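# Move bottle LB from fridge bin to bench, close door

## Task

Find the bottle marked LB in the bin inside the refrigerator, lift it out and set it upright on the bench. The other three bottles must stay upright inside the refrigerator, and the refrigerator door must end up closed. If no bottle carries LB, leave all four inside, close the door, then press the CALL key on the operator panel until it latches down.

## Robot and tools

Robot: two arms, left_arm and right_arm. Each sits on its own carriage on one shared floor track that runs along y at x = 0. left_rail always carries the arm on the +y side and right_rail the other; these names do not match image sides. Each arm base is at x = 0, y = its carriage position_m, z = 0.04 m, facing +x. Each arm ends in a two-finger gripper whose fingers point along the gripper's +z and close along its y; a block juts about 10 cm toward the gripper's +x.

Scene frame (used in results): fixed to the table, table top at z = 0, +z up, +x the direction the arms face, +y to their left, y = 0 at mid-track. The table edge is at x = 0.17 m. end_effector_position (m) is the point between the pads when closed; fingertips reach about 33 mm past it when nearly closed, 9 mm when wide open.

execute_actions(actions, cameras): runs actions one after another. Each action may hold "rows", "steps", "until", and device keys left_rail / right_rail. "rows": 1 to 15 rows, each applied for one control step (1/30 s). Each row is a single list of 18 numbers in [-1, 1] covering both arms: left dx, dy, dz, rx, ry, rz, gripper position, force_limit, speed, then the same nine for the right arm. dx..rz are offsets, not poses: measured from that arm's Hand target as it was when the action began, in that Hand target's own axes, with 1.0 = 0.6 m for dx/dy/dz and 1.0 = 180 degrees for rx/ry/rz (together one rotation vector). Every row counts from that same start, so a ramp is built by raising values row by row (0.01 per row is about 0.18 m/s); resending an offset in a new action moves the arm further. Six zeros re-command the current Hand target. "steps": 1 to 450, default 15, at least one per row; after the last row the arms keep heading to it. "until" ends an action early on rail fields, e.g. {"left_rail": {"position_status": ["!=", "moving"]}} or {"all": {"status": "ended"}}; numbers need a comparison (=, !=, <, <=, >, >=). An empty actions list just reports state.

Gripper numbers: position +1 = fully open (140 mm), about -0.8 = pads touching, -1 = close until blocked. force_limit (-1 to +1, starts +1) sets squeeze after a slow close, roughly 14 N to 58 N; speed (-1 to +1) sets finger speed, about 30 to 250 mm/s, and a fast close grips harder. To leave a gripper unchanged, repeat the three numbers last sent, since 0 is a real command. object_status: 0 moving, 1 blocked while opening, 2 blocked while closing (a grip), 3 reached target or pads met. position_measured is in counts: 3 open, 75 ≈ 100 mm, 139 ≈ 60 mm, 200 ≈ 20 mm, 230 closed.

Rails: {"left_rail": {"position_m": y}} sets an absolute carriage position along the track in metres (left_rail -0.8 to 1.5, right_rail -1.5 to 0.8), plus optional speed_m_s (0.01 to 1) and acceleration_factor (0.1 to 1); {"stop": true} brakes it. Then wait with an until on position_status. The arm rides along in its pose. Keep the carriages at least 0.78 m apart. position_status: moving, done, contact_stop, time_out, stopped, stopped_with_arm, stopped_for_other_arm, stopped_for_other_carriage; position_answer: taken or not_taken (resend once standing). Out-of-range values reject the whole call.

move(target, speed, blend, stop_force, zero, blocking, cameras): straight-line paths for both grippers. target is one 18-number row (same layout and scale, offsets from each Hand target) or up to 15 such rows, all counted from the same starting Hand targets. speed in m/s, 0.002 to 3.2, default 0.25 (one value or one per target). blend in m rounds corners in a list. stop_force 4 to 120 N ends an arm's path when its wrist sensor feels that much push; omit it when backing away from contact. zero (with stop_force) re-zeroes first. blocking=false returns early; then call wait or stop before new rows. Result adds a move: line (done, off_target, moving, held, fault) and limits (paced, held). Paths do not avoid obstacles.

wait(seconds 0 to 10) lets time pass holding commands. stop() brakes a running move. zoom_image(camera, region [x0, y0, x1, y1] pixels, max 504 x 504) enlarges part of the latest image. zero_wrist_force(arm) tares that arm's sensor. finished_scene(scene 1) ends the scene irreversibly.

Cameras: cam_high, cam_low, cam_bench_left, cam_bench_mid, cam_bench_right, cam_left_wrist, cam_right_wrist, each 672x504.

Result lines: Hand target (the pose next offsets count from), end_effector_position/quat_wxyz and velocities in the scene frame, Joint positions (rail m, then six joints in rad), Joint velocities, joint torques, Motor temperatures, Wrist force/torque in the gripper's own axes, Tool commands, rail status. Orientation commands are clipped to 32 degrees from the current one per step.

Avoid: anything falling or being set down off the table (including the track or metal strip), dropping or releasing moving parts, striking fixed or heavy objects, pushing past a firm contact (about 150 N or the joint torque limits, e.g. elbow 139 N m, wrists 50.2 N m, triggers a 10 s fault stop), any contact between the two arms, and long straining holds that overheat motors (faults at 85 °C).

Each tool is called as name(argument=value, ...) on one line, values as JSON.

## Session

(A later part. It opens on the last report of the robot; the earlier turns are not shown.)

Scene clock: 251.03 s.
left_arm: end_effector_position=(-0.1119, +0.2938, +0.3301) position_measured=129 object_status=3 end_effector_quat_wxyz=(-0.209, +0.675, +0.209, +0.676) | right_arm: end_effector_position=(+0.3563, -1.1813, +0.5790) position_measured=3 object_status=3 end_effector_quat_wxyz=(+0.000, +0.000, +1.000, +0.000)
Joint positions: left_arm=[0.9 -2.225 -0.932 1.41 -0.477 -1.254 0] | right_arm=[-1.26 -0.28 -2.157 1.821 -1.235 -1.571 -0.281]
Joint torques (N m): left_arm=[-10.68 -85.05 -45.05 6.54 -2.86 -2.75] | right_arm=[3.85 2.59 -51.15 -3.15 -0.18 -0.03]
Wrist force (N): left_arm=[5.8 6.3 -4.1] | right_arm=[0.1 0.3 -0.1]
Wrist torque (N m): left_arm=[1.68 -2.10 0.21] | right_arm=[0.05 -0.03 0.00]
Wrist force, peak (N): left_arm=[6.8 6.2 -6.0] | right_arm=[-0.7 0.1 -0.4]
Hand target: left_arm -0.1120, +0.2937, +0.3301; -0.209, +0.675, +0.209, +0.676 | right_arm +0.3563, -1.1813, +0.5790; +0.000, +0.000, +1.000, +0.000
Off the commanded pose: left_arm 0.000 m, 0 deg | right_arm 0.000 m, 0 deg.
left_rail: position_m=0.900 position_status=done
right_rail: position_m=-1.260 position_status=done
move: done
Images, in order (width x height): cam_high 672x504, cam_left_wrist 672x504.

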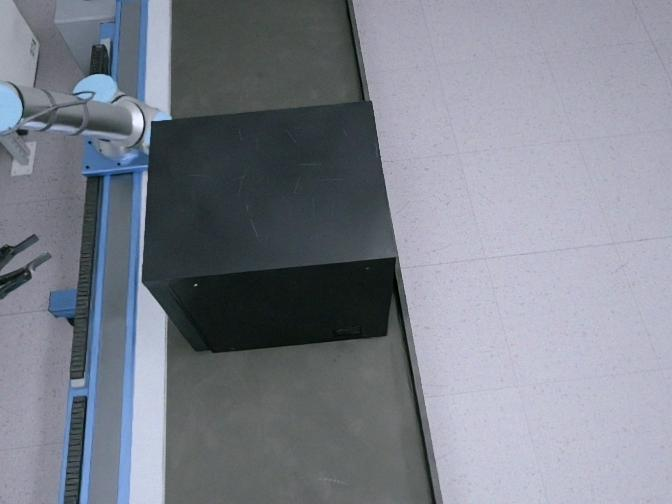

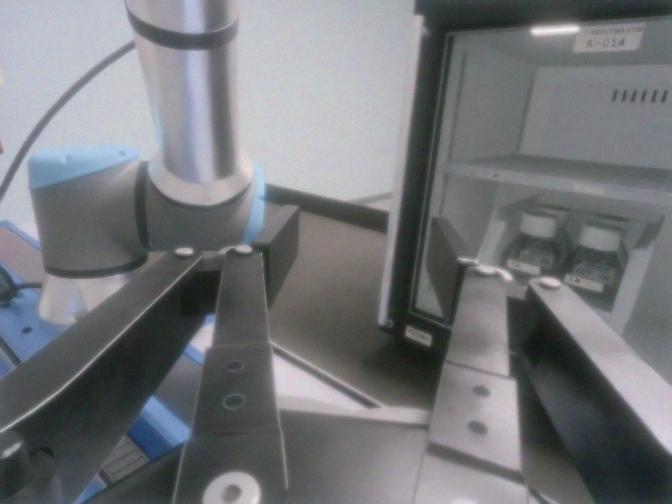

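move(target=[0.0333,-0.6632,0.3775,-0.191,0,0,0,0,-0.7,0,0,0,0,0,0,1,1,1], speed=0.4, cameras=[])

execute_actions(actions=[{"right_rail":{"position_m":-0.7},"steps":120,"until":{"right_rail":{"position_status":["!=","moving"]}}}], cameras=["cam_high","cam_left_wrist"])

Scene clock: 301.97 s.
left_arm: end_effector_position=(-0.1496, +0.7498, +0.3502) position_measured=129 object_status=3 end_effector_quat_wxyz=(+0.000, +0.707, +0.000, +0.707) | right_arm: end_effector_position=(+0.3563, -1.1813, +0.5790) position_measured=3 object_status=3 end_effector_quat_wxyz=(+0.000, +0.000, +1.000, +0.000)
Joint positions: left_arm=[0.9 -3.191 -1.505 2.192 -0.686 -1.62 0] | right_arm=[-1.26 -0.28 -2.157 1.821 -1.235 -1.571 -0.281]
Joint torques (N m): left_arm=[-12.35 -51.91 -22.69 6.12 -3.15 -2.28] | right_arm=[1.89 3.59 -51.44 -3.27 -0.24 0.03]
Wrist force (N): left_arm=[6.1 7.6 -3.2] | right_arm=[-0.3 0.0 -0.1]
Wrist torque (N m): left_arm=[2.03 -2.18 0.19] | right_arm=[-0.01 0.08 0.00]
Wrist force, peak (N): left_arm=[6.4 9.4 -5.5] | right_arm=[-0.9 0.1 -0.3]
Hand target: left_arm -0.1496, +0.7500, +0.3502; +0.000, +0.707, +0.000, +0.707 | right_arm +0.3563, -1.1813, +0.5790; +0.000, +0.000, +1.000, +0.000
Off the commanded pose: left_arm 0.000 m, 0 deg | right_arm 0.000 m, 0 deg.
left_rail: position_m=0.900 position_status=done
right_rail: position_m=-1.260 position_status=done
move: done
No camera images: "cameras" was empty.

Scene clock: 303.73 s.
left_arm: end_effector_position=(-0.1496, +0.7500, +0.3502) position_measured=129 object_status=3 end_effector_quat_wxyz=(+0.000, +0.707, +0.000, +0.707) | right_arm: end_effector_position=(+0.3563, -0.6214, +0.5790) position_measured=3 object_status=3 end_effector_quat_wxyz=(+0.000, +0.000, +1.000, +0.000)
Joint positions: left_arm=[0.9 -3.191 -1.505 2.192 -0.686 -1.62 0] | right_arm=[-0.7 -0.281 -2.157 1.821 -1.235 -1.571 -0.281]
Joint torques (N m): left_arm=[-11 -52.12 -21.94 6.15 -2.64 -2.46] | right_arm=[3.05 2.63 -51.11 -3.34 -0.12 -0.01]
Wrist force (N): left_arm=[6.3 7.8 -3.2] | right_arm=[-0.2 0.0 -0.2]
Wrist torque (N m): left_arm=[2.07 -2.22 0.20] | right_arm=[-0.01 0.05 0.00]
Wrist force, peak (N): left_arm=[6.2 7.9 -3.8] | right_arm=[-0.4 -2.5 0.0]
Hand target: left_arm -0.1496, +0.7500, +0.3502; +0.000, +0.707, +0.000, +0.707 | right_arm +0.3563, -0.6214, +0.5790; +0.000, +0.000, +1.000, +0.000
Tool commands: left_gripper/position=+0.0 left_gripper/force_limit=+0.0 left_gripper/speed=-0.7 right_gripper/position=+1.0 right_gripper/force_limit=+1.0 right_gripper/speed=+1.0
Off the commanded pose: left_arm 0.000 m, 0 deg | right_arm 0.000 m, 0 deg.
left_rail: position_m=0.900 position_status=done
right_rail: position_m=-0.700 position_status=done
Images, in order (width x height): cam_high 672x504, cam_left_wrist 672x504.

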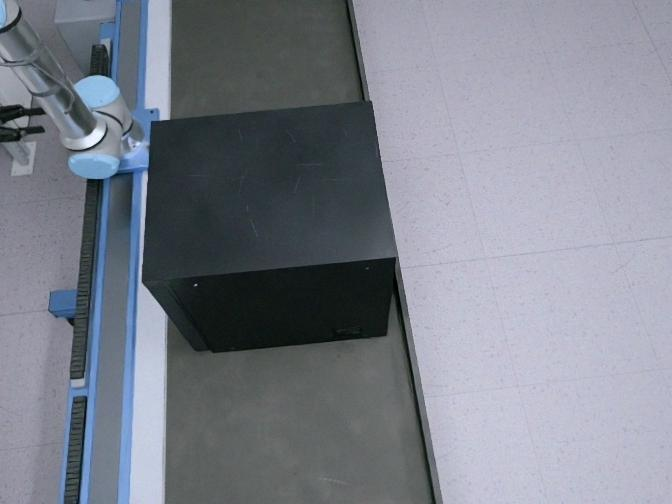

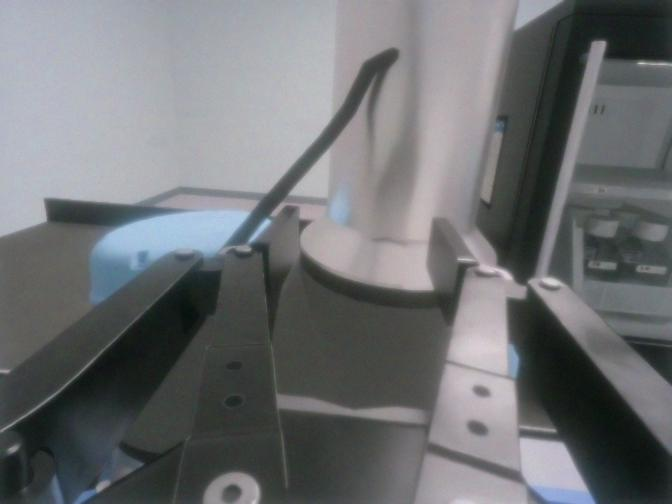

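move(target=[[0,0,0,0,0,0,0,0,-0.7,0.0938,0.369,0.015,0,0,-0.07,0,0,-0.5],[0,0,0,0,0,0,0,0,-0.7,0.5938,0.619,0.0483,0,0,-0.139,0,0,-0.5]], speed=0.4, blend=[0.08,0], cameras=["cam_high"])

Scene clock: 309.97 s.
left_arm: end_effector_position=(-0.1496, +0.7500, +0.3502) position_measured=129 object_status=3 end_effector_quat_wxyz=(+0.000, +0.707, +0.000, +0.707) | right_arm: end_effector_position=(+0.0002, -0.2501, +0.5500) position_measured=129 object_status=3 end_effector_quat_wxyz=(+0.000, -0.217, +0.976, +0.000)
Joint positions: left_arm=[0.9 -3.191 -1.505 2.192 -0.686 -1.62 0] | right_arm=[-0.7 1.173 -2.017 1.811 -1.364 -1.571 0.736]
Joint torques (N m): left_arm=[-12.68 -52.67 -22.25 6 -2.75 -2.05] | right_arm=[19.93 4.92 -67.84 -7.29 -3.8 2.06]
Wrist force (N): left_arm=[6.1 7.4 -3.3] | right_arm=[-0.8 0.1 -0.4]
Wrist torque (N m): left_arm=[2.00 -2.18 0.20] | right_arm=[0.00 0.11 -0.11]
Wrist force, peak (N): left_arm=[6.4 8.0 -3.8] | right_arm=[-0.8 -2.6 -0.4]
Hand target: left_arm -0.1496, +0.7500, +0.3502; +0.000, +0.707, +0.000, +0.707 | right_arm +0.0001, -0.2500, +0.5500; +0.000, -0.217, +0.976, +0.000
Off the commanded pose: left_arm 0.000 m, 0 deg | right_arm 0.000 m, 0 deg.
left_rail: position_m=0.900 position_status=done
right_rail: position_m=-0.700 position_status=done
move: done
Images, in order (width x height): cam_high 672x504.

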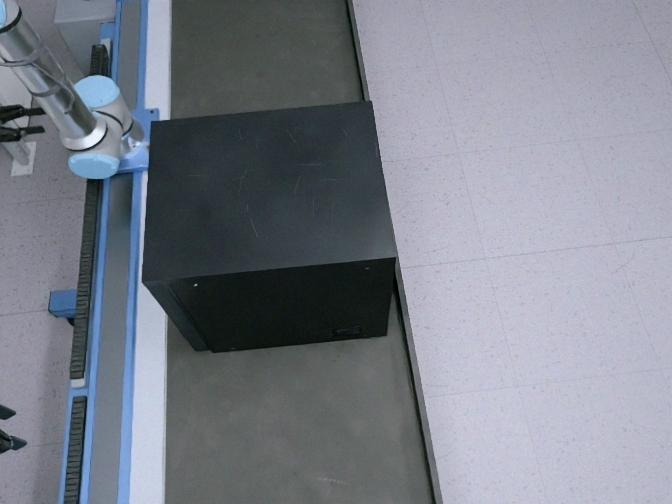

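move(target=[0,0,0,0,0,0,0,0,-0.7,-0.7087,0.9403,0.2833,0,-0.5,0,0,0,-0.5], speed=0.4, cameras=["cam_high","cam_right_wrist"])

Scene clock: 316.13 s.
left_arm: end_effector_position=(-0.1496, +0.7500, +0.3502) position_measured=129 object_status=3 end_effector_quat_wxyz=(+0.000, +0.707, +0.000, +0.707) | right_arm: end_effector_position=(+0.1468, +0.4410, +0.3800) position_measured=129 object_status=3 end_effector_quat_wxyz=(+0.690, -0.153, +0.690, +0.153)
Joint positions: left_arm=[0.9 -3.191 -1.505 2.192 -0.686 -1.62 0] | right_arm=[-0.7 1.558 -0.59 1.145 -3.696 -2.693 0]
Joint torques (N m): left_arm=[-9.54 -52 -22.11 6.04 -2.84 -2.52] | right_arm=[-16.83 -98.18 -57.6 -3.91 4.11 -1.19]
Wrist force (N): left_arm=[6.3 7.6 -3.5] | right_arm=[-3.6 -1.7 2.7]
Wrist torque (N m): left_arm=[2.03 -2.22 0.20] | right_arm=[0.12 0.81 0.59]
Wrist force, peak (N): left_arm=[6.4 7.9 -3.9] | right_arm=[-3.6 -1.7 2.7]
Hand target: left_arm -0.1496, +0.7500, +0.3502; +0.000, +0.707, +0.000, +0.707 | right_arm +0.1468, +0.4410, +0.3800; +0.690, -0.153, +0.690, +0.153
Off the commanded pose: left_arm 0.000 m, 0 deg | right_arm 0.000 m, 0 deg.
left_rail: position_m=0.900 position_status=done
right_rail: position_m=-0.700 position_status=done
move: done
Images, in order (width x height): cam_high 672x504, cam_right_wrist 672x504.

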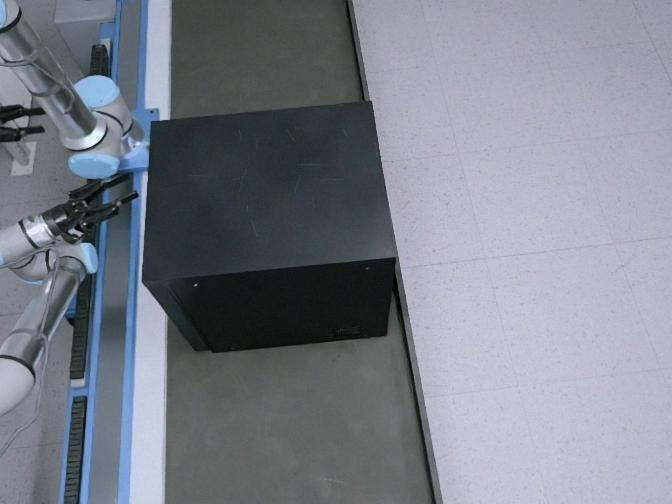

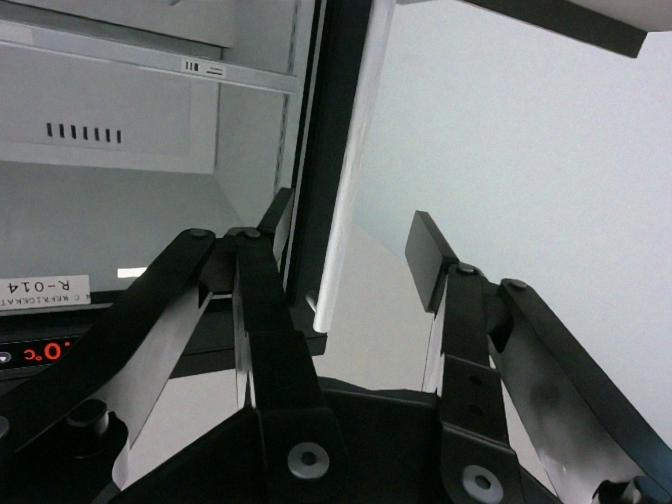

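move(target=[0,0,0,0,0,0,0,0,-0.7,0,0,0.09,0,0,0,0,0,-0.5], speed=0.15, stop_force=15, cameras=["cam_right_wrist"])

zoom_image(camera="cam_right_wrist", region=[220, 120, 480, 380])

Scene clock: 325.33 s.
left_arm: end_effector_position=(-0.1496, +0.7500, +0.3502) position_measured=129 object_status=3 end_effector_quat_wxyz=(+0.000, +0.707, +0.000, +0.707) | right_arm: end_effector_position=(+0.1957, +0.4639, +0.3800) position_measured=129 object_status=3 end_effector_quat_wxyz=(+0.690, -0.153, +0.690, +0.153)
Joint positions: left_arm=[0.9 -3.191 -1.505 2.192 -0.686 -1.62 0] | right_arm=[-0.7 1.511 -0.564 1.093 -3.67 -2.645 0]
Joint torques (N m): left_arm=[-11.06 -51.87 -22.96 5.77 -2.69 -2.38] | right_arm=[-17.73 -98.82 -58.62 2.02 3.92 -1.69]
Wrist force (N): left_arm=[6.1 7.8 -3.3] | right_arm=[-3.4 -2.0 3.3]
Wrist torque (N m): left_arm=[2.09 -2.16 0.19] | right_arm=[0.03 0.77 0.56]
Wrist force, peak (N): left_arm=[6.5 8.0 -3.9] | right_arm=[-3.5 -2.2 4.5]
Hand target: left_arm -0.1496, +0.7500, +0.3502; +0.000, +0.707, +0.000, +0.707 | right_arm +0.1957, +0.4639, +0.3800; +0.690, -0.153, +0.690, +0.153
Off the commanded pose: left_arm 0.000 m, 0 deg | right_arm 0.000 m, 0 deg.
left_rail: position_m=0.900 position_status=done
right_rail: position_m=-0.700 position_status=done
move: done
Images, in order (width x height): cam_right_wrist 672x504.

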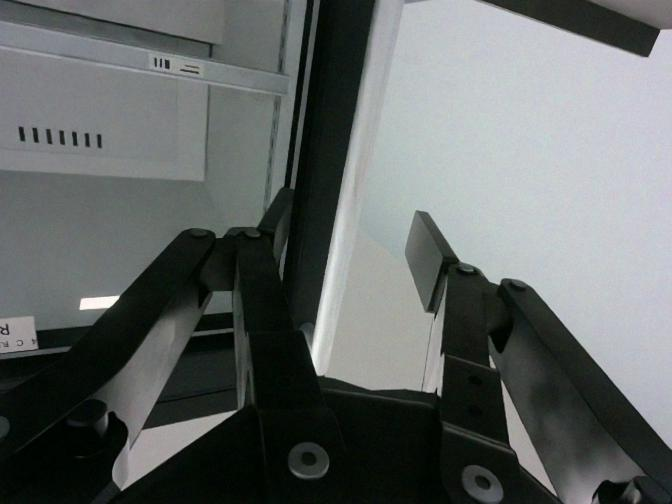

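Scaled by 1.938 from the camera's 672x504 image, which has a finer 960x720 frame.

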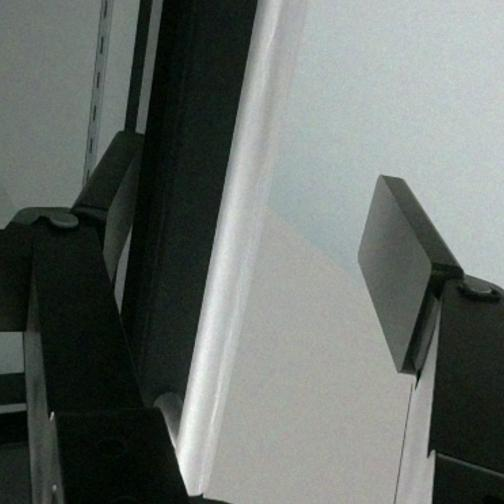

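move(target=[0,0,0,0,0,0,0,0,-0.7,0,-0.005,0.055,0,0,0,0,0,-0.5], speed=0.05, stop_force=12, cameras=["cam_right_wrist"])

zoom_image(camera="cam_right_wrist", region=[220, 120, 480, 380])

Scene clock: 332.27 s.
left_arm: end_effector_position=(-0.1496, +0.7500, +0.3502) position_measured=129 object_status=3 end_effector_quat_wxyz=(+0.000, +0.707, +0.000, +0.707) | right_arm: end_effector_position=(+0.2269, +0.4751, +0.3800) position_measured=129 object_status=3 end_effector_quat_wxyz=(+0.690, -0.153, +0.690, +0.153)
Joint positions: left_arm=[0.9 -3.191 -1.505 2.192 -0.686 -1.62 0] | right_arm=[-0.7 1.481 -0.551 1.066 -3.656 -2.615 0]
Joint torques (N m): left_arm=[-11.78 -51.45 -22.45 5.56 -2.74 -2.26] | right_arm=[-17.23 -100.33 -59.1 1.95 3.99 -0.06]
Wrist force (N): left_arm=[6.0 7.6 -3.3] | right_arm=[-3.0 -2.1 3.2]
Wrist torque (N m): left_arm=[2.04 -2.14 0.20] | right_arm=[0.00 0.68 0.53]
Wrist force, peak (N): left_arm=[6.1 8.2 -4.0] | right_arm=[-3.9 -1.9 3.5]
Hand target: left_arm -0.1496, +0.7500, +0.3502; +0.000, +0.707, +0.000, +0.707 | right_arm +0.2269, +0.4751, +0.3800; +0.690, -0.153, +0.690, +0.153
Off the commanded pose: left_arm 0.000 m, 0 deg | right_arm 0.000 m, 0 deg.
left_rail: position_m=0.900 position_status=done
right_rail: position_m=-0.700 position_status=done
move: done
Images, in order (width x height): cam_right_wrist 672x504.

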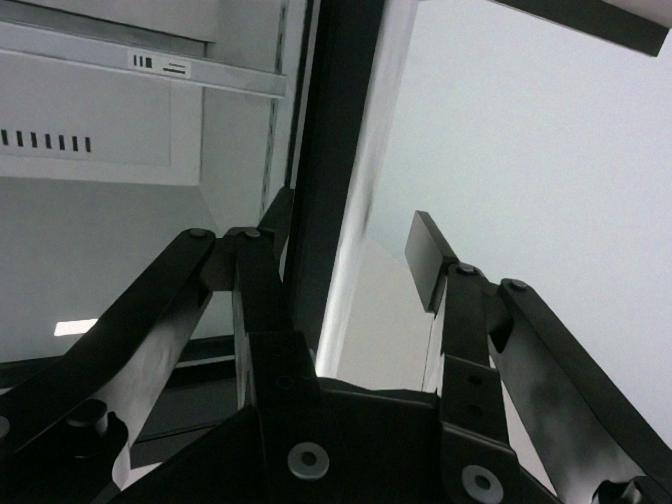

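Scaled by 1.938 from the camera's 672x504 image, which has a finer 960x720 frame.

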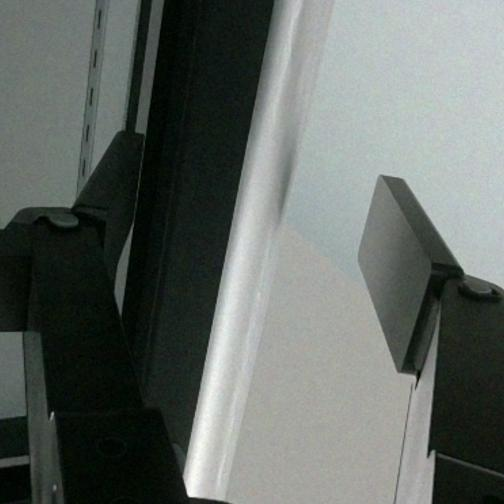

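execute_actions(actions=[{"rows":[[0,0,0,0,0,0,0,0,-0.7,0,0.001,0,0,0,0,0,0,-0.5],[0,0,0,0,0,0,0,0,-0.7,0,0.002,0.0,0,0,0,0,0,-0.5]],"steps":10},{"rows":[[0,0,0,0,0,0,0,0,-0.7,0,0,0,0,0,0,-1,-0.2,-1]],"steps":60}], cameras=["cam_right_wrist"])

Scene clock: 337.37 s.
left_arm: end_effector_position=(-0.1496, +0.7500, +0.3502) position_measured=129 object_status=3 end_effector_quat_wxyz=(+0.000, +0.707, +0.000, +0.707) | right_arm: end_effector_position=(+0.2263, +0.4763, +0.3800) position_measured=209 object_status=2 end_effector_quat_wxyz=(+0.690, -0.153, +0.690, +0.153)
Joint positions: left_arm=[0.9 -3.191 -1.505 2.192 -0.686 -1.62 0] | right_arm=[-0.7 1.481 -0.549 1.062 -3.654 -2.615 0]
Joint torques (N m): left_arm=[-10.93 -51.73 -22.07 5.73 -2.76 -2.52] | right_arm=[-5.89 -105.54 -42.07 -5.88 -14.35 0.29]
Wrist force (N): left_arm=[6.1 7.3 -3.7] | right_arm=[-6.1 26.4 12.0]
Wrist torque (N m): left_arm=[1.96 -2.16 0.19] | right_arm=[-0.53 0.67 0.78]
Wrist force, peak (N): left_arm=[6.5 8.2 -3.5] | right_arm=[-5.6 26.7 12.0]
Hand target: left_arm -0.1496, +0.7500, +0.3502; +0.000, +0.707, +0.000, +0.707 | right_arm +0.2264, +0.4762, +0.3800; +0.690, -0.153, +0.690, +0.153
Off the commanded pose: left_arm 0.000 m, 0 deg | right_arm 0.000 m, 0 deg.
left_rail: position_m=0.900 position_status=done
right_rail: position_m=-0.700 position_status=done
Images, in order (width x height): cam_right_wrist 672x504.

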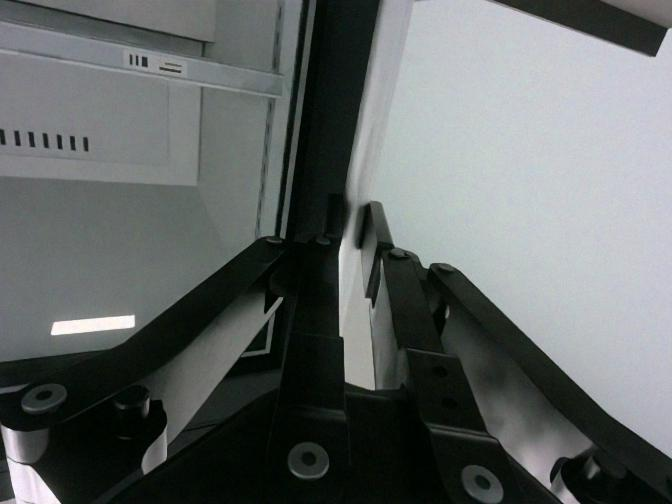

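move(target=[[0,0,0,0,0,0,0,0,-0.7,0,0.01957,-0.06643,-0.0175,0,0,-1,-0.2,-1],[0,0,0,0,0,0,0,0,-0.7,0,0.03115,-0.1346,-0.035,0,0,-1,-0.2,-1],[0,0,0,0,0,0,0,0,-0.7,0,0.03585,-0.20367,-0.0525,0,0,-1,-0.2,-1]], speed=0.06, blend=[0.003,0.003,0], stop_force=80, cameras=["cam_high","cam_right_wrist"])

Scene clock: 358.00 s.
left_arm: end_effector_position=(-0.1496, +0.7500, +0.3502) position_measured=129 object_status=3 end_effector_quat_wxyz=(+0.000, +0.707, +0.000, +0.707) | right_arm: end_effector_position=(+0.1065, +0.4440, +0.3800) position_measured=209 object_status=2 end_effector_quat_wxyz=(+0.675, -0.210, +0.675, +0.209)
Joint positions: left_arm=[0.9 -3.191 -1.505 2.192 -0.686 -1.62 0] | right_arm=[-0.7 1.571 -0.653 1.275 -3.763 -2.54 0]
Joint torques (N m): left_arm=[-12.32 -51.1 -23.1 5.24 -2.53 -2.26] | right_arm=[23.13 -132.55 -34.3 -4.98 4.27 0.68]
Wrist force (N): left_arm=[6.2 7.6 -3.7] | right_arm=[1.6 -3.6 3.7]
Wrist torque (N m): left_arm=[2.03 -2.21 0.20] | right_arm=[-0.23 0.93 0.81]
Wrist force, peak (N): left_arm=[6.2 8.2 -3.8] | right_arm=[-6.5 36.4 31.0]
Hand target: left_arm -0.1496, +0.7500, +0.3502; +0.000, +0.707, +0.000, +0.707 | right_arm +0.1065, +0.4440, +0.3800; +0.675, -0.210, +0.675, +0.209
Off the commanded pose: left_arm 0.000 m, 0 deg | right_arm 0.000 m, 0 deg.
left_rail: position_m=0.900 position_status=done
right_rail: position_m=-0.700 position_status=done
move: done
Images, in order (width x height): cam_high 672x504, cam_right_wrist 672x504.

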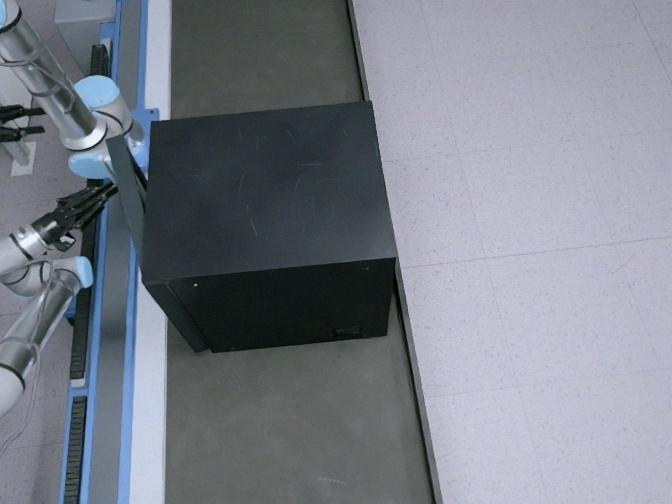

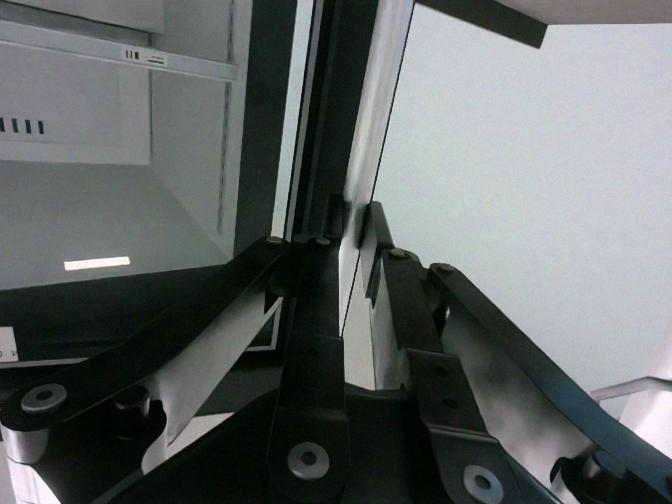

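move(target=[[0,0,0,0,0,0,0,0,-0.7,0,0.00918,-0.06858,-0.0175,0,0,-1,-0.2,-1],[0,0,0,0,0,0,0,0,-0.7,0,0.01143,-0.13793,-0.035,0,0,-1,-0.2,-1],[0,0,0,0,0,0,0,0,-0.7,0,0.00673,-0.20728,-0.0525,0,0,-1,-0.2,-1],[0,0,0,0,0,0,0,0,-0.7,0,-0.0049,-0.27588,-0.07,0,0,-1,-0.2,-1],[0,0,0,0,0,0,0,0,-0.7,0,-0.02333,-0.34313,-0.0875,0,0,-1,-0.2,-1],[0,0,0,0,0,0,0,0,-0.7,0,-0.04845,-0.40823,-0.1051,0,0,-1,-0.2,-1],[0,0,0,0,0,0,0,0,-0.7,0,-0.07992,-0.4706,-0.1226,0,0,-1,-0.2,-1]], speed=0.1, blend=[0.003,0.003,0.003,0.003,0.003,0.003,0], stop_force=80, cameras=["cam_high","cam_right_wrist"])

Scene clock: 375.43 s.
left_arm: end_effector_position=(-0.1496, +0.7500, +0.3502) position_measured=129 object_status=3 end_effector_quat_wxyz=(+0.000, +0.707, +0.000, +0.707) | right_arm: end_effector_position=(-0.0545, +0.3169, +0.3801) position_measured=209 object_status=2 end_effector_quat_wxyz=(+0.641, -0.299, +0.641, +0.299)
Joint positions: left_arm=[0.9 -3.191 -1.505 2.192 -0.686 -1.62 0] | right_arm=[-0.7 1.699 -0.857 1.692 -3.977 -2.397 0]
Joint torques (N m): left_arm=[-12.22 -49.72 -23.26 5.04 -2.83 -2.44] | right_arm=[-94.2 -94.07 -30.56 -9.73 -43.05 0.66]
Wrist force (N): left_arm=[5.8 7.6 -3.4] | right_arm=[6.4 99.0 5.9]
Wrist torque (N m): left_arm=[2.03 -2.11 0.19] | right_arm=[-2.30 0.88 0.72]
Wrist force, peak (N): left_arm=[6.5 8.0 -3.8] | right_arm=[5.7 102.1 9.6]
Hand target: left_arm -0.1496, +0.7500, +0.3502; +0.000, +0.707, +0.000, +0.707 | right_arm -0.0545, +0.3169, +0.3801; +0.641, -0.299, +0.641, +0.299 (not the last commanded pose)
Off the commanded pose: left_arm 0.000 m, 0 deg | right_arm 0.085 m, 7 deg.
left_rail: position_m=0.900 position_status=done
right_rail: position_m=-0.700 position_status=done
move: contact (right_arm); path passed 4 of 7 targets
Images, in order (width x height): cam_high 672x504, cam_right_wrist 672x504.

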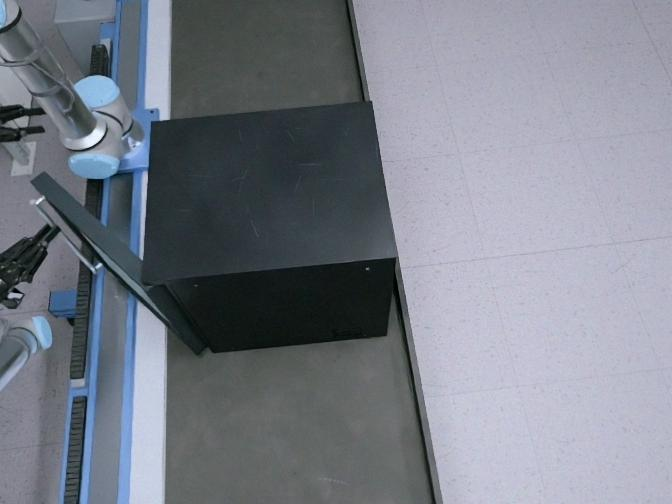

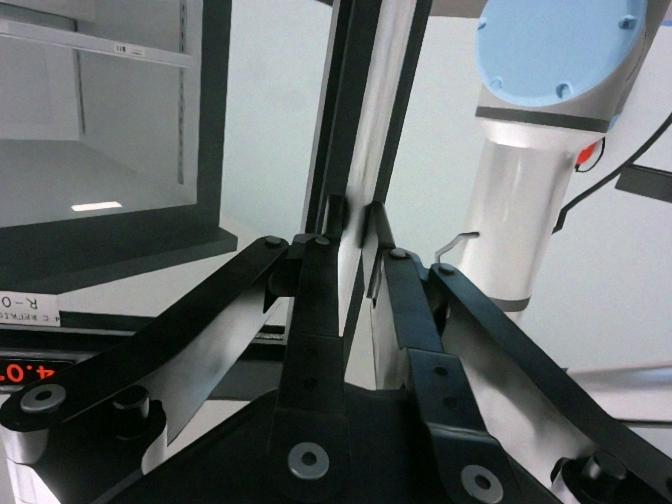

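execute_actions(actions=[{"rows":[[0,0,0,0,0,0,0,0,-0.7,0,0.0011,0,0,0,0,-1,-0.2,-1],[0,0,0,0,0,0,0,0,-0.7,0,0.0022,0,0,0,0,-1,-0.2,-1],[0,0,0,0,0,0,0,0,-0.7,0,0.0033,0,0,0,0,-1,-0.2,-1]],"steps":15}], cameras=[])

move(target=[[0,0,0,0,0,0,0,0,-0.7,0,-0.005,-0.06937,-0.0145,0,0,-1,-0.2,-1],[0,0,0,0,0,0,0,0,-0.7,0,-0.01757,-0.13965,-0.032,0,0,-1,-0.2,-1]], speed=0.06, blend=[0.003,0], stop_force=80, cameras=["cam_right_wrist"])

Scene clock: 387.97 s.
left_arm: end_effector_position=(-0.1496, +0.7500, +0.3502) position_measured=129 object_status=3 end_effector_quat_wxyz=(+0.000, +0.707, +0.000, +0.707) | right_arm: end_effector_position=(-0.0559, +0.3181, +0.3801) position_measured=209 object_status=2 end_effector_quat_wxyz=(+0.641, -0.299, +0.641, +0.299)
Joint positions: left_arm=[0.9 -3.191 -1.505 2.192 -0.686 -1.62 0] | right_arm=[-0.7 1.701 -0.855 1.688 -3.975 -2.399 0]
Joint torques (N m): left_arm=[-12.52 -49.01 -23.01 4.62 -2.64 -2.34] | right_arm=[-28.18 -94.23 -41.34 -6.95 -27.45 -0.56]
Wrist force (N): left_arm=[6.7 8.0 -3.4] | right_arm=[8.6 63.5 4.9]
Wrist torque (N m): left_arm=[2.14 -2.32 0.19] | right_arm=[-1.54 0.91 0.67]
Wrist force, peak (N): left_arm=[6.7 8.0 -3.4] | right_arm=[6.4 99.4 6.0]
Hand target: left_arm -0.1496, +0.7500, +0.3502; +0.000, +0.707, +0.000, +0.707 | right_arm -0.0560, +0.3182, +0.3801; +0.641, -0.299, +0.641, +0.299
Off the commanded pose: left_arm 0.000 m, 0 deg | right_arm 0.000 m, 0 deg.
left_rail: position_m=0.900 position_status=done
right_rail: position_m=-0.700 position_status=done
No camera images: "cameras" was empty.

Scene clock: 390.40 s.
left_arm: end_effector_position=(-0.1496, +0.7500, +0.3502) position_measured=129 object_status=3 end_effector_quat_wxyz=(+0.000, +0.707, +0.000, +0.707) | right_arm: end_effector_position=(-0.0905, +0.2672, +0.3801) position_measured=209 object_status=2 end_effector_quat_wxyz=(+0.630, -0.322, +0.630, +0.322)
Joint positions: left_arm=[0.9 -3.191 -1.505 2.192 -0.686 -1.62 0] | right_arm=[-0.7 1.733 -0.917 1.815 -4.039 -2.359 0]
Joint torques (N m): left_arm=[-12.72 -49.98 -23.6 5.05 -2.54 -2.19] | right_arm=[-95.73 -91.22 -31.78 -9.97 -42.46 1.38]
Wrist force (N): left_arm=[6.3 7.6 -3.5] | right_arm=[9.8 97.7 -0.2]
Wrist torque (N m): left_arm=[2.05 -2.22 0.19] | right_arm=[-2.41 0.98 0.66]
Wrist force, peak (N): left_arm=[6.4 8.0 -3.6] | right_arm=[11.2 99.6 -2.3]
Hand target: left_arm -0.1496, +0.7500, +0.3502; +0.000, +0.707, +0.000, +0.707 | right_arm -0.0905, +0.2672, +0.3801; +0.630, -0.322, +0.630, +0.322 (not the last commanded pose)
Off the commanded pose: left_arm 0.000 m, 0 deg | right_arm 0.023 m, 2 deg.
left_rail: position_m=0.900 position_status=done
right_rail: position_m=-0.700 position_status=done
move: contact (right_arm); path passed 1 of 2 targets
Images, in order (width x height): cam_right_wrist 672x504.

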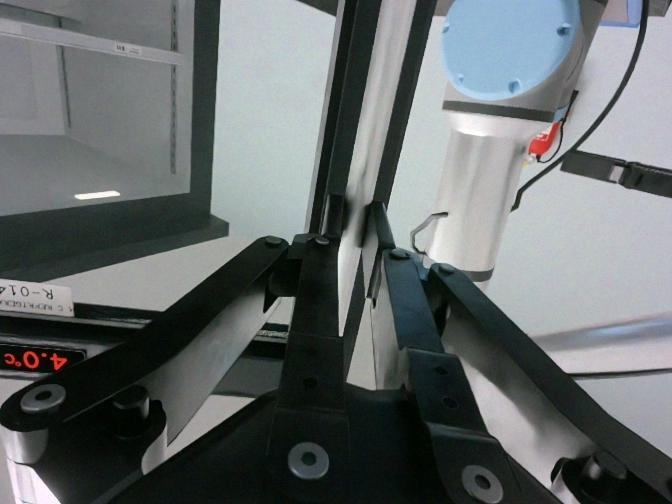

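execute_actions(actions=[{"rows":[[0,0,0,0,0,0,0,0,-0.7,0,0.0017,0,0,0,0,-1,-0.2,-1],[0,0,0,0,0,0,0,0,-0.7,0,0.0034,0,0,0,0,-1,-0.2,-1],[0,0,0,0,0,0,0,0,-0.7,0,0.0051,0,0,0,0,-1,-0.2,-1],[0,0,0,0,0,0,0,0,-0.7,0,0.0068,0,0,0,0,-1,-0.2,-1],[0,0,0,0,0,0,0,0,-0.7,0,0.0083,0,0,0,0,-1,-0.2,-1]],"steps":15}], cameras=[])

move(target=[[0,0,0,0,0,0,0,0,-0.7,0,-0.0059,-0.0585,-0.0143,0,0,-1,-0.2,-1],[0,0,0,0,0,0,0,0,-0.7,0,-0.017,-0.118,-0.0286,0,0,-1,-0.2,-1]], speed=0.06, blend=[0.003,0], stop_force=80, cameras=[])

Scene clock: 402.60 s.
left_arm: end_effector_position=(-0.1496, +0.7500, +0.3502) position_measured=129 object_status=3 end_effector_quat_wxyz=(+0.000, +0.707, +0.000, +0.707) | right_arm: end_effector_position=(-0.0942, +0.2699, +0.3800) position_measured=209 object_status=2 end_effector_quat_wxyz=(+0.630, -0.322, +0.630, +0.322)
Joint positions: left_arm=[0.9 -3.191 -1.505 2.192 -0.686 -1.62 0] | right_arm=[-0.7 1.738 -0.913 1.806 -4.035 -2.364 0]
Joint torques (N m): left_arm=[-11.36 -47.06 -23.76 4.57 -2.88 -2.44] | right_arm=[19.99 -88.69 -60.89 -3.99 1.13 -0.43]
Wrist force (N): left_arm=[6.3 7.4 -3.7] | right_arm=[19.1 -2.2 3.3]
Wrist torque (N m): left_arm=[1.99 -2.21 0.19] | right_arm=[0.08 1.12 0.69]
Wrist force, peak (N): left_arm=[6.4 8.2 -3.5] | right_arm=[9.9 98.5 0.1]
Hand target: left_arm -0.1496, +0.7500, +0.3502; +0.000, +0.707, +0.000, +0.707 | right_arm -0.0945, +0.2700, +0.3801; +0.630, -0.322, +0.630, +0.322
Off the commanded pose: left_arm 0.000 m, 0 deg | right_arm 0.000 m, 0 deg.
left_rail: position_m=0.900 position_status=done
right_rail: position_m=-0.700 position_status=done
No camera images: "cameras" was empty.

Scene clock: 405.00 s.
left_arm: end_effector_position=(-0.1496, +0.7500, +0.3502) position_measured=129 object_status=3 end_effector_quat_wxyz=(+0.000, +0.707, +0.000, +0.707) | right_arm: end_effector_position=(-0.1277, +0.2067, +0.3801) position_measured=209 object_status=2 end_effector_quat_wxyz=(+0.614, -0.350, +0.614, +0.350)
Joint positions: left_arm=[0.9 -3.191 -1.505 2.192 -0.686 -1.62 0] | right_arm=[-0.7 1.77 -0.986 1.956 -4.112 -2.305 0]
Joint torques (N m): left_arm=[-12.17 -49.18 -24.4 4.21 -2.95 -2.64] | right_arm=[43.91 -117.48 -41.33 -9.93 13.74 -0.95]
Wrist force (N): left_arm=[6.2 7.4 -3.8] | right_arm=[23.8 -27.4 7.4]
Wrist torque (N m): left_arm=[1.99 -2.19 0.20] | right_arm=[0.57 1.31 0.88]
Wrist force, peak (N): left_arm=[6.3 8.1 -3.4] | right_arm=[23.8 -27.7 7.6]
Hand target: left_arm -0.1496, +0.7500, +0.3502; +0.000, +0.707, +0.000, +0.707 | right_arm -0.1277, +0.2067, +0.3801; +0.614, -0.350, +0.614, +0.350
Off the commanded pose: left_arm 0.000 m, 0 deg | right_arm 0.000 m, 0 deg.
left_rail: position_m=0.900 position_status=done
right_rail: position_m=-0.700 position_status=done
move: done
No camera images: "cameras" was empty.

move(target=[[0,0,0,0,0,0,0,0,-0.7,0.0015,-0.012,-0.0583,-0.0144,0,0,-1,-0.2,-1],[0,0,0,0,0,0,0,0,-0.7,0.0015,-0.027,-0.1171,-0.0287,0,0,-1,-0.2,-1],[0,0,0,0,0,0,0,0,-0.7,0.0015,-0.0469,-0.1742,-0.0431,0,0,-1,-0.2,-1]], speed=0.07, blend=[0.003,0.003,0], stop_force=80, cameras=["cam_high"])

Scene clock: 421.10 s.
left_arm: end_effector_position=(-0.1496, +0.7500, +0.3502) position_measured=129 object_status=3 end_effector_quat_wxyz=(+0.000, +0.707, +0.000, +0.707) | right_arm: end_effector_position=(-0.1568, +0.1025, +0.3792) position_measured=209 object_status=2 end_effector_quat_wxyz=(+0.589, -0.391, +0.589, +0.391)
Joint positions: left_arm=[0.9 -3.191 -1.505 2.192 -0.686 -1.62 0] | right_arm=[-0.7 1.794 -1.1 2.193 -4.235 -2.194 0]
Joint torques (N m): left_arm=[-13.1 -50.91 -23.52 3.87 -2.77 -2.47] | right_arm=[40.6 -88.57 -24.09 -7.14 11.89 -1.08]
Wrist force (N): left_arm=[6.0 7.6 -3.5] | right_arm=[6.9 -22.9 8.1]
Wrist torque (N m): left_arm=[2.04 -2.14 0.20] | right_arm=[0.19 0.98 0.73]
Wrist force, peak (N): left_arm=[6.7 8.1 -3.3] | right_arm=[23.7 -28.5 7.3]
Hand target: left_arm -0.1496, +0.7500, +0.3502; +0.000, +0.707, +0.000, +0.707 | right_arm -0.1568, +0.1025, +0.3792; +0.589, -0.391, +0.589, +0.391
Off the commanded pose: left_arm 0.000 m, 0 deg | right_arm 0.000 m, 0 deg.
left_rail: position_m=0.900 position_status=done
right_rail: position_m=-0.700 position_status=done
move: done
Images, in order (width x height): cam_high 672x504.

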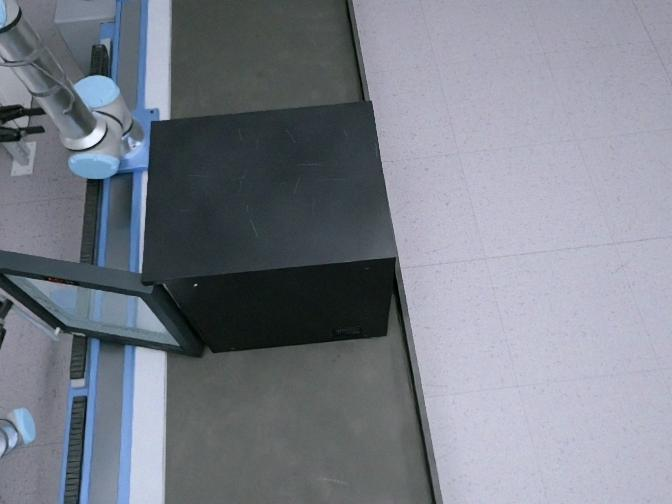

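move(target=[[0,0,0,0,0,0,0,0,-0.7,0,-0.0183,-0.0579,-0.0143,0,0,-1,-0.2,-1],[0,0,0,0,0,0,0,0,-0.7,0,-0.0392,-0.1146,-0.0286,0,0,-1,-0.2,-1],[0,0,0,0,0,0,0,0,-0.7,0,-0.0648,-0.1696,-0.043,0,0,-1,-0.2,-1],[0,0,0,0,0,0,0,0,-0.7,0,-0.0947,-0.2222,-0.0573,0,0,-1,-0.2,-1],[0,0,0,0,0,0,0,0,-0.7,0,-0.1286,-0.2727,-0.0716,0,0,-1,-0.2,-1]], speed=0.08, blend=[0.003,0.003,0.003,0.003,0], stop_force=80, cameras=["cam_high","cam_left_wrist"])

Scene clock: 434.80 s.
left_arm: end_effector_position=(-0.1496, +0.7500, +0.3502) position_measured=129 object_status=3 end_effector_quat_wxyz=(+0.000, +0.707, +0.000, +0.707) | right_arm: end_effector_position=(-0.1494, -0.0783, +0.3792) position_measured=209 object_status=2 end_effector_quat_wxyz=(+0.542, -0.454, +0.542, +0.454)
Joint positions: left_arm=[0.9 -3.191 -1.505 2.192 -0.686 -1.62 0] | right_arm=[-0.7 1.687 -1.304 2.615 -4.453 -1.862 0]
Joint torques (N m): left_arm=[-11.37 -49.95 -23.63 4.14 -2.74 -2.58] | right_arm=[36.58 -76.26 -15.47 -16.2 31.89 -0.9]
Wrist force (N): left_arm=[6.0 7.6 -3.8] | right_arm=[25.8 -75.0 34.7]
Wrist torque (N m): left_arm=[2.05 -2.15 0.19] | right_arm=[1.23 1.46 0.87]
Wrist force, peak (N): left_arm=[6.6 8.0 -3.6] | right_arm=[26.1 -75.5 34.5]
Hand target: left_arm -0.1496, +0.7500, +0.3502; +0.000, +0.707, +0.000, +0.707 | right_arm -0.1494, -0.0783, +0.3792; +0.542, -0.454, +0.542, +0.454
Off the commanded pose: left_arm 0.000 m, 0 deg | right_arm 0.000 m, 0 deg.
left_rail: position_m=0.900 position_status=done
right_rail: position_m=-0.700 position_status=done
move: done
Images, in order (width x height): cam_high 672x504, cam_left_wrist 672x504.

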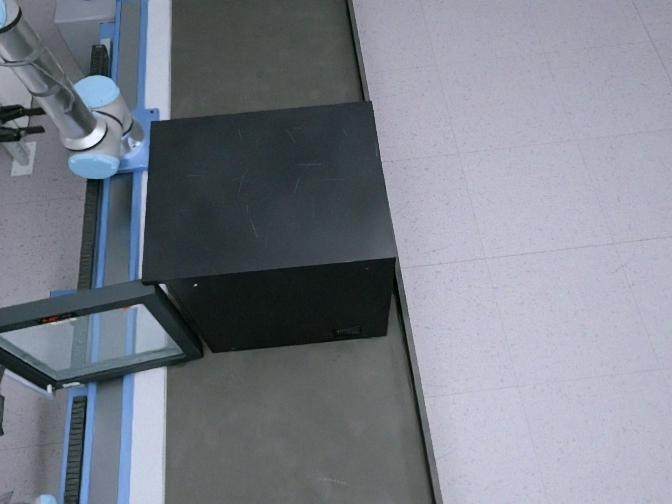

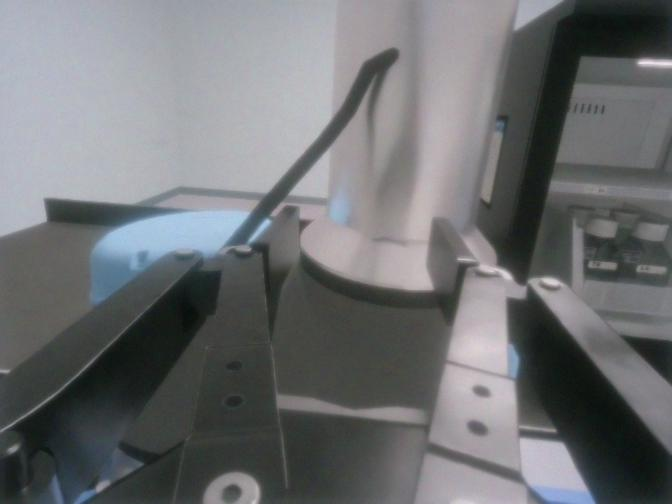

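execute_actions(actions=[{"rows":[[0,0,0,0,0,0,0,0,-0.7,0.0005,-0.0015,0,0,0,0,-1,-0.2,-1],[0,0,0,0,0,0,0,0,-0.7,0.001,-0.003,0,0,0,0,-1,-0.2,-1],[0,0,0,0,0,0,0,0,-0.7,0.0015,-0.0045,0,0,0,0,-1,-0.2,-1]],"steps":12}], cameras=[])

move(target=[-0.0333,0.8,0.3833,0,0,0,0.5,0,-0.5,0,0,0,0,0,0,-1,-0.2,-1], speed=0.3, cameras=["cam_left_wrist","cam_high"])

Scene clock: 444.87 s.
left_arm: end_effector_position=(-0.1496, +0.7500, +0.3502) position_measured=129 object_status=3 end_effector_quat_wxyz=(+0.000, +0.707, +0.000, +0.707) | right_arm: end_effector_position=(-0.1470, -0.0788, +0.3784) position_measured=209 object_status=2 end_effector_quat_wxyz=(+0.542, -0.454, +0.542, +0.455)
Joint positions: left_arm=[0.9 -3.191 -1.505 2.192 -0.686 -1.62 0] | right_arm=[-0.7 1.679 -1.303 2.619 -4.458 -1.853 0]
Joint torques (N m): left_arm=[-11.98 -49.74 -24.62 3.53 -2.73 -2.45] | right_arm=[-15.78 -24.11 -6.99 -6.3 4.89 -0.55]
Wrist force (N): left_arm=[6.2 7.7 -3.6] | right_arm=[-0.6 -6.5 5.6]
Wrist torque (N m): left_arm=[2.06 -2.20 0.19] | right_arm=[-0.27 0.92 0.83]
Wrist force, peak (N): left_arm=[6.6 8.0 -3.7] | right_arm=[25.8 -75.6 35.0]
Hand target: left_arm -0.1496, +0.7500, +0.3502; +0.000, +0.707, +0.000, +0.707 | right_arm -0.1468, -0.0788, +0.3783; +0.542, -0.454, +0.542, +0.454
Off the commanded pose: left_arm 0.000 m, 0 deg | right_arm 0.000 m, 0 deg.
left_rail: position_m=0.900 position_status=done
right_rail: position_m=-0.700 position_status=done
No camera images: "cameras" was empty.

Scene clock: 447.40 s.
left_arm: end_effector_position=(+0.0801, +0.2701, +0.3302) position_measured=66 object_status=3 end_effector_quat_wxyz=(+0.000, +0.707, +0.000, +0.707) end_effector_velocity=(+0.001, -0.003, +0.001) end_effector_angular_velocity=(+0.000, +0.001, +0.001) | right_arm: end_effector_position=(-0.1468, -0.0788, +0.3783) position_measured=209 object_status=2 end_effector_quat_wxyz=(+0.542, -0.454, +0.542, +0.454)
Joint positions: left_arm=[0.9 -2.221 -1.229 1.883 -0.654 -0.65 0] | right_arm=[-0.7 1.678 -1.303 2.619 -4.458 -1.853 0]
Joint velocities: left_arm=[0 0.004 0.003 -0.006 0.001 0.003 0.001] | right_arm=[within noise]
Joint torques (N m): left_arm=[8.84 -53.83 -41.04 5.34 2.07 -3.1] | right_arm=[-17.16 -20.32 -3.63 0.78 -4.66 -0.39]
Wrist force (N): left_arm=[6.2 6.5 -3.7] | right_arm=[-6.2 -0.5 3.2]
Wrist torque (N m): left_arm=[1.72 -2.20 0.44] | right_arm=[-0.35 0.82 0.81]
Wrist force, peak (N): left_arm=[6.4 8.6 -2.3] | right_arm=[-1.9 -5.9 5.3]
Hand target: left_arm +0.0802, +0.2699, +0.3302; +0.000, +0.707, +0.000, +0.707 | right_arm -0.1468, -0.0788, +0.3783; +0.542, -0.454, +0.542, +0.454
Off the commanded pose: left_arm 0.000 m, 0 deg | right_arm 0.000 m, 0 deg.
left_rail: position_m=0.900 position_status=done
right_rail: position_m=-0.700 position_status=done
move: done
Images, in order (width x height): cam_high 672x504, cam_left_wrist 672x504.

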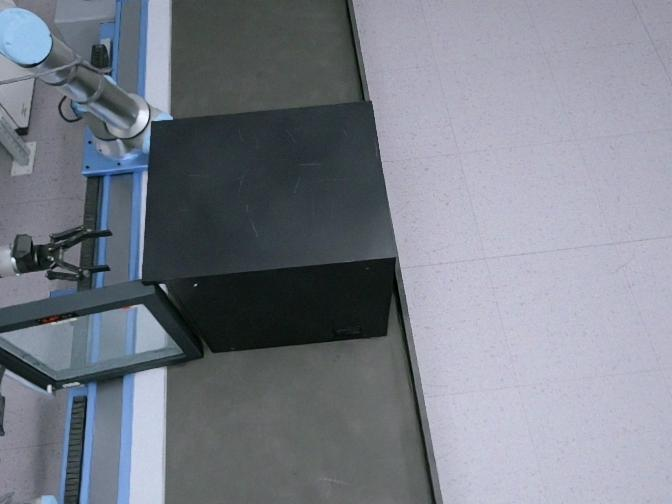

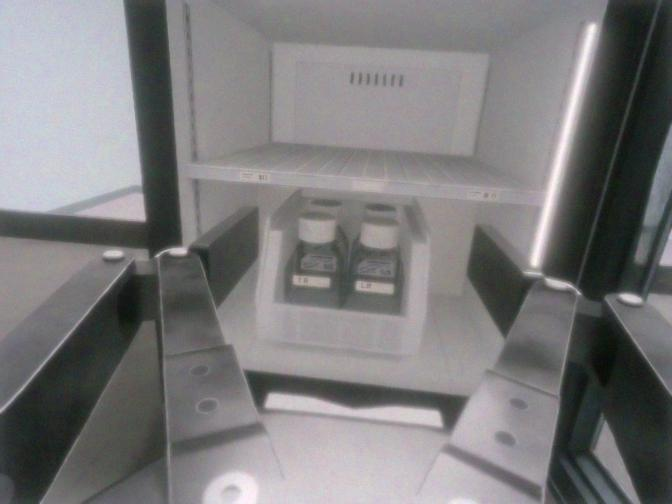

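zoom_image(camera="cam_left_wrist", region=[240, 170, 450, 370])

Scaled by 2.400 from the camera's 672x504 image, which has a finer 960x720 frame.

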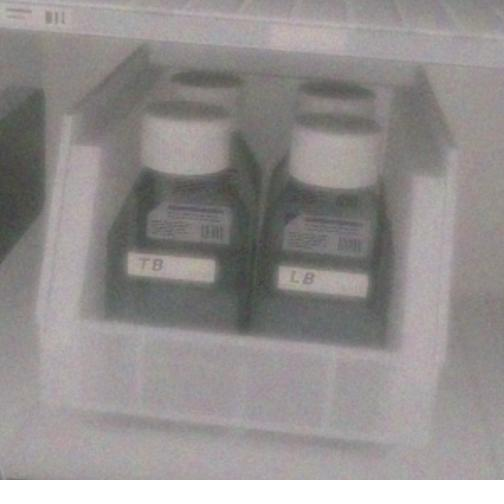

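move(target=[-0.1333,0.03,0,0,0,0,-0.05,0,-0.5,0,0,0,0,0,0,-1,-0.2,-1], speed=0.3, cameras=["cam_left_wrist"])

zoom_image(camera="cam_left_wrist", region=[240, 120, 450, 330])

Scene clock: 471.17 s.
left_arm: end_effector_position=(+0.0802, +0.2520, +0.2504) position_measured=135 object_status=3 end_effector_quat_wxyz=(+0.000, +0.707, +0.000, +0.707) | right_arm: end_effector_position=(-0.1468, -0.0788, +0.3783) position_measured=209 object_status=2 end_effector_quat_wxyz=(+0.542, -0.454, +0.542, +0.454)
Joint positions: left_arm=[0.9 -2.205 -1.116 1.894 -0.777 -0.634 0] | right_arm=[-0.7 1.678 -1.303 2.619 -4.458 -1.853 0]
Joint torques (N m): left_arm=[7.69 -62.27 -38.82 -1.72 2.42 3.96] | right_arm=[-15.65 -21.98 -6.22 0.64 -4.72 0.44]
Wrist force (N): left_arm=[6.7 6.5 -3.8] | right_arm=[-5.3 -0.8 2.9]
Wrist torque (N m): left_arm=[1.73 -2.32 0.29] | right_arm=[-0.41 0.68 0.81]
Wrist force, peak (N): left_arm=[8.3 6.7 -3.5] | right_arm=[-6.5 -1.0 3.2]
Hand target: left_arm +0.0802, +0.2519, +0.2502; +0.000, +0.707, +0.000, +0.707 | right_arm -0.1468, -0.0788, +0.3783; +0.542, -0.454, +0.542, +0.454
Off the commanded pose: left_arm 0.000 m, 0 deg | right_arm 0.000 m, 0 deg.
left_rail: position_m=0.900 position_status=done
right_rail: position_m=-0.700 position_status=done
move: done
Images, in order (width x height): cam_left_wrist 672x504.

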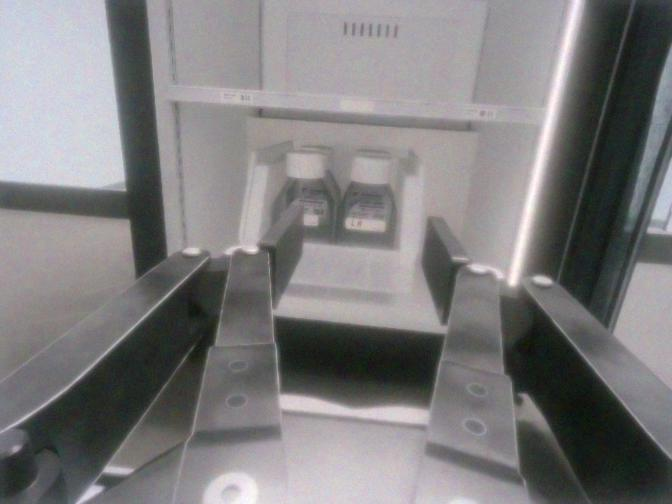

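Scaled by 2.400 from the camera's 672x504 image, which has a finer 960x720 frame.

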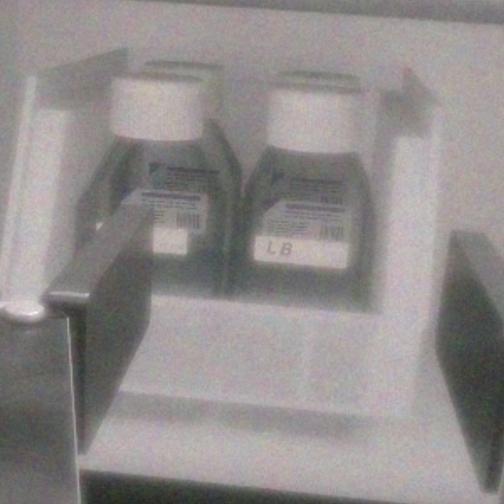

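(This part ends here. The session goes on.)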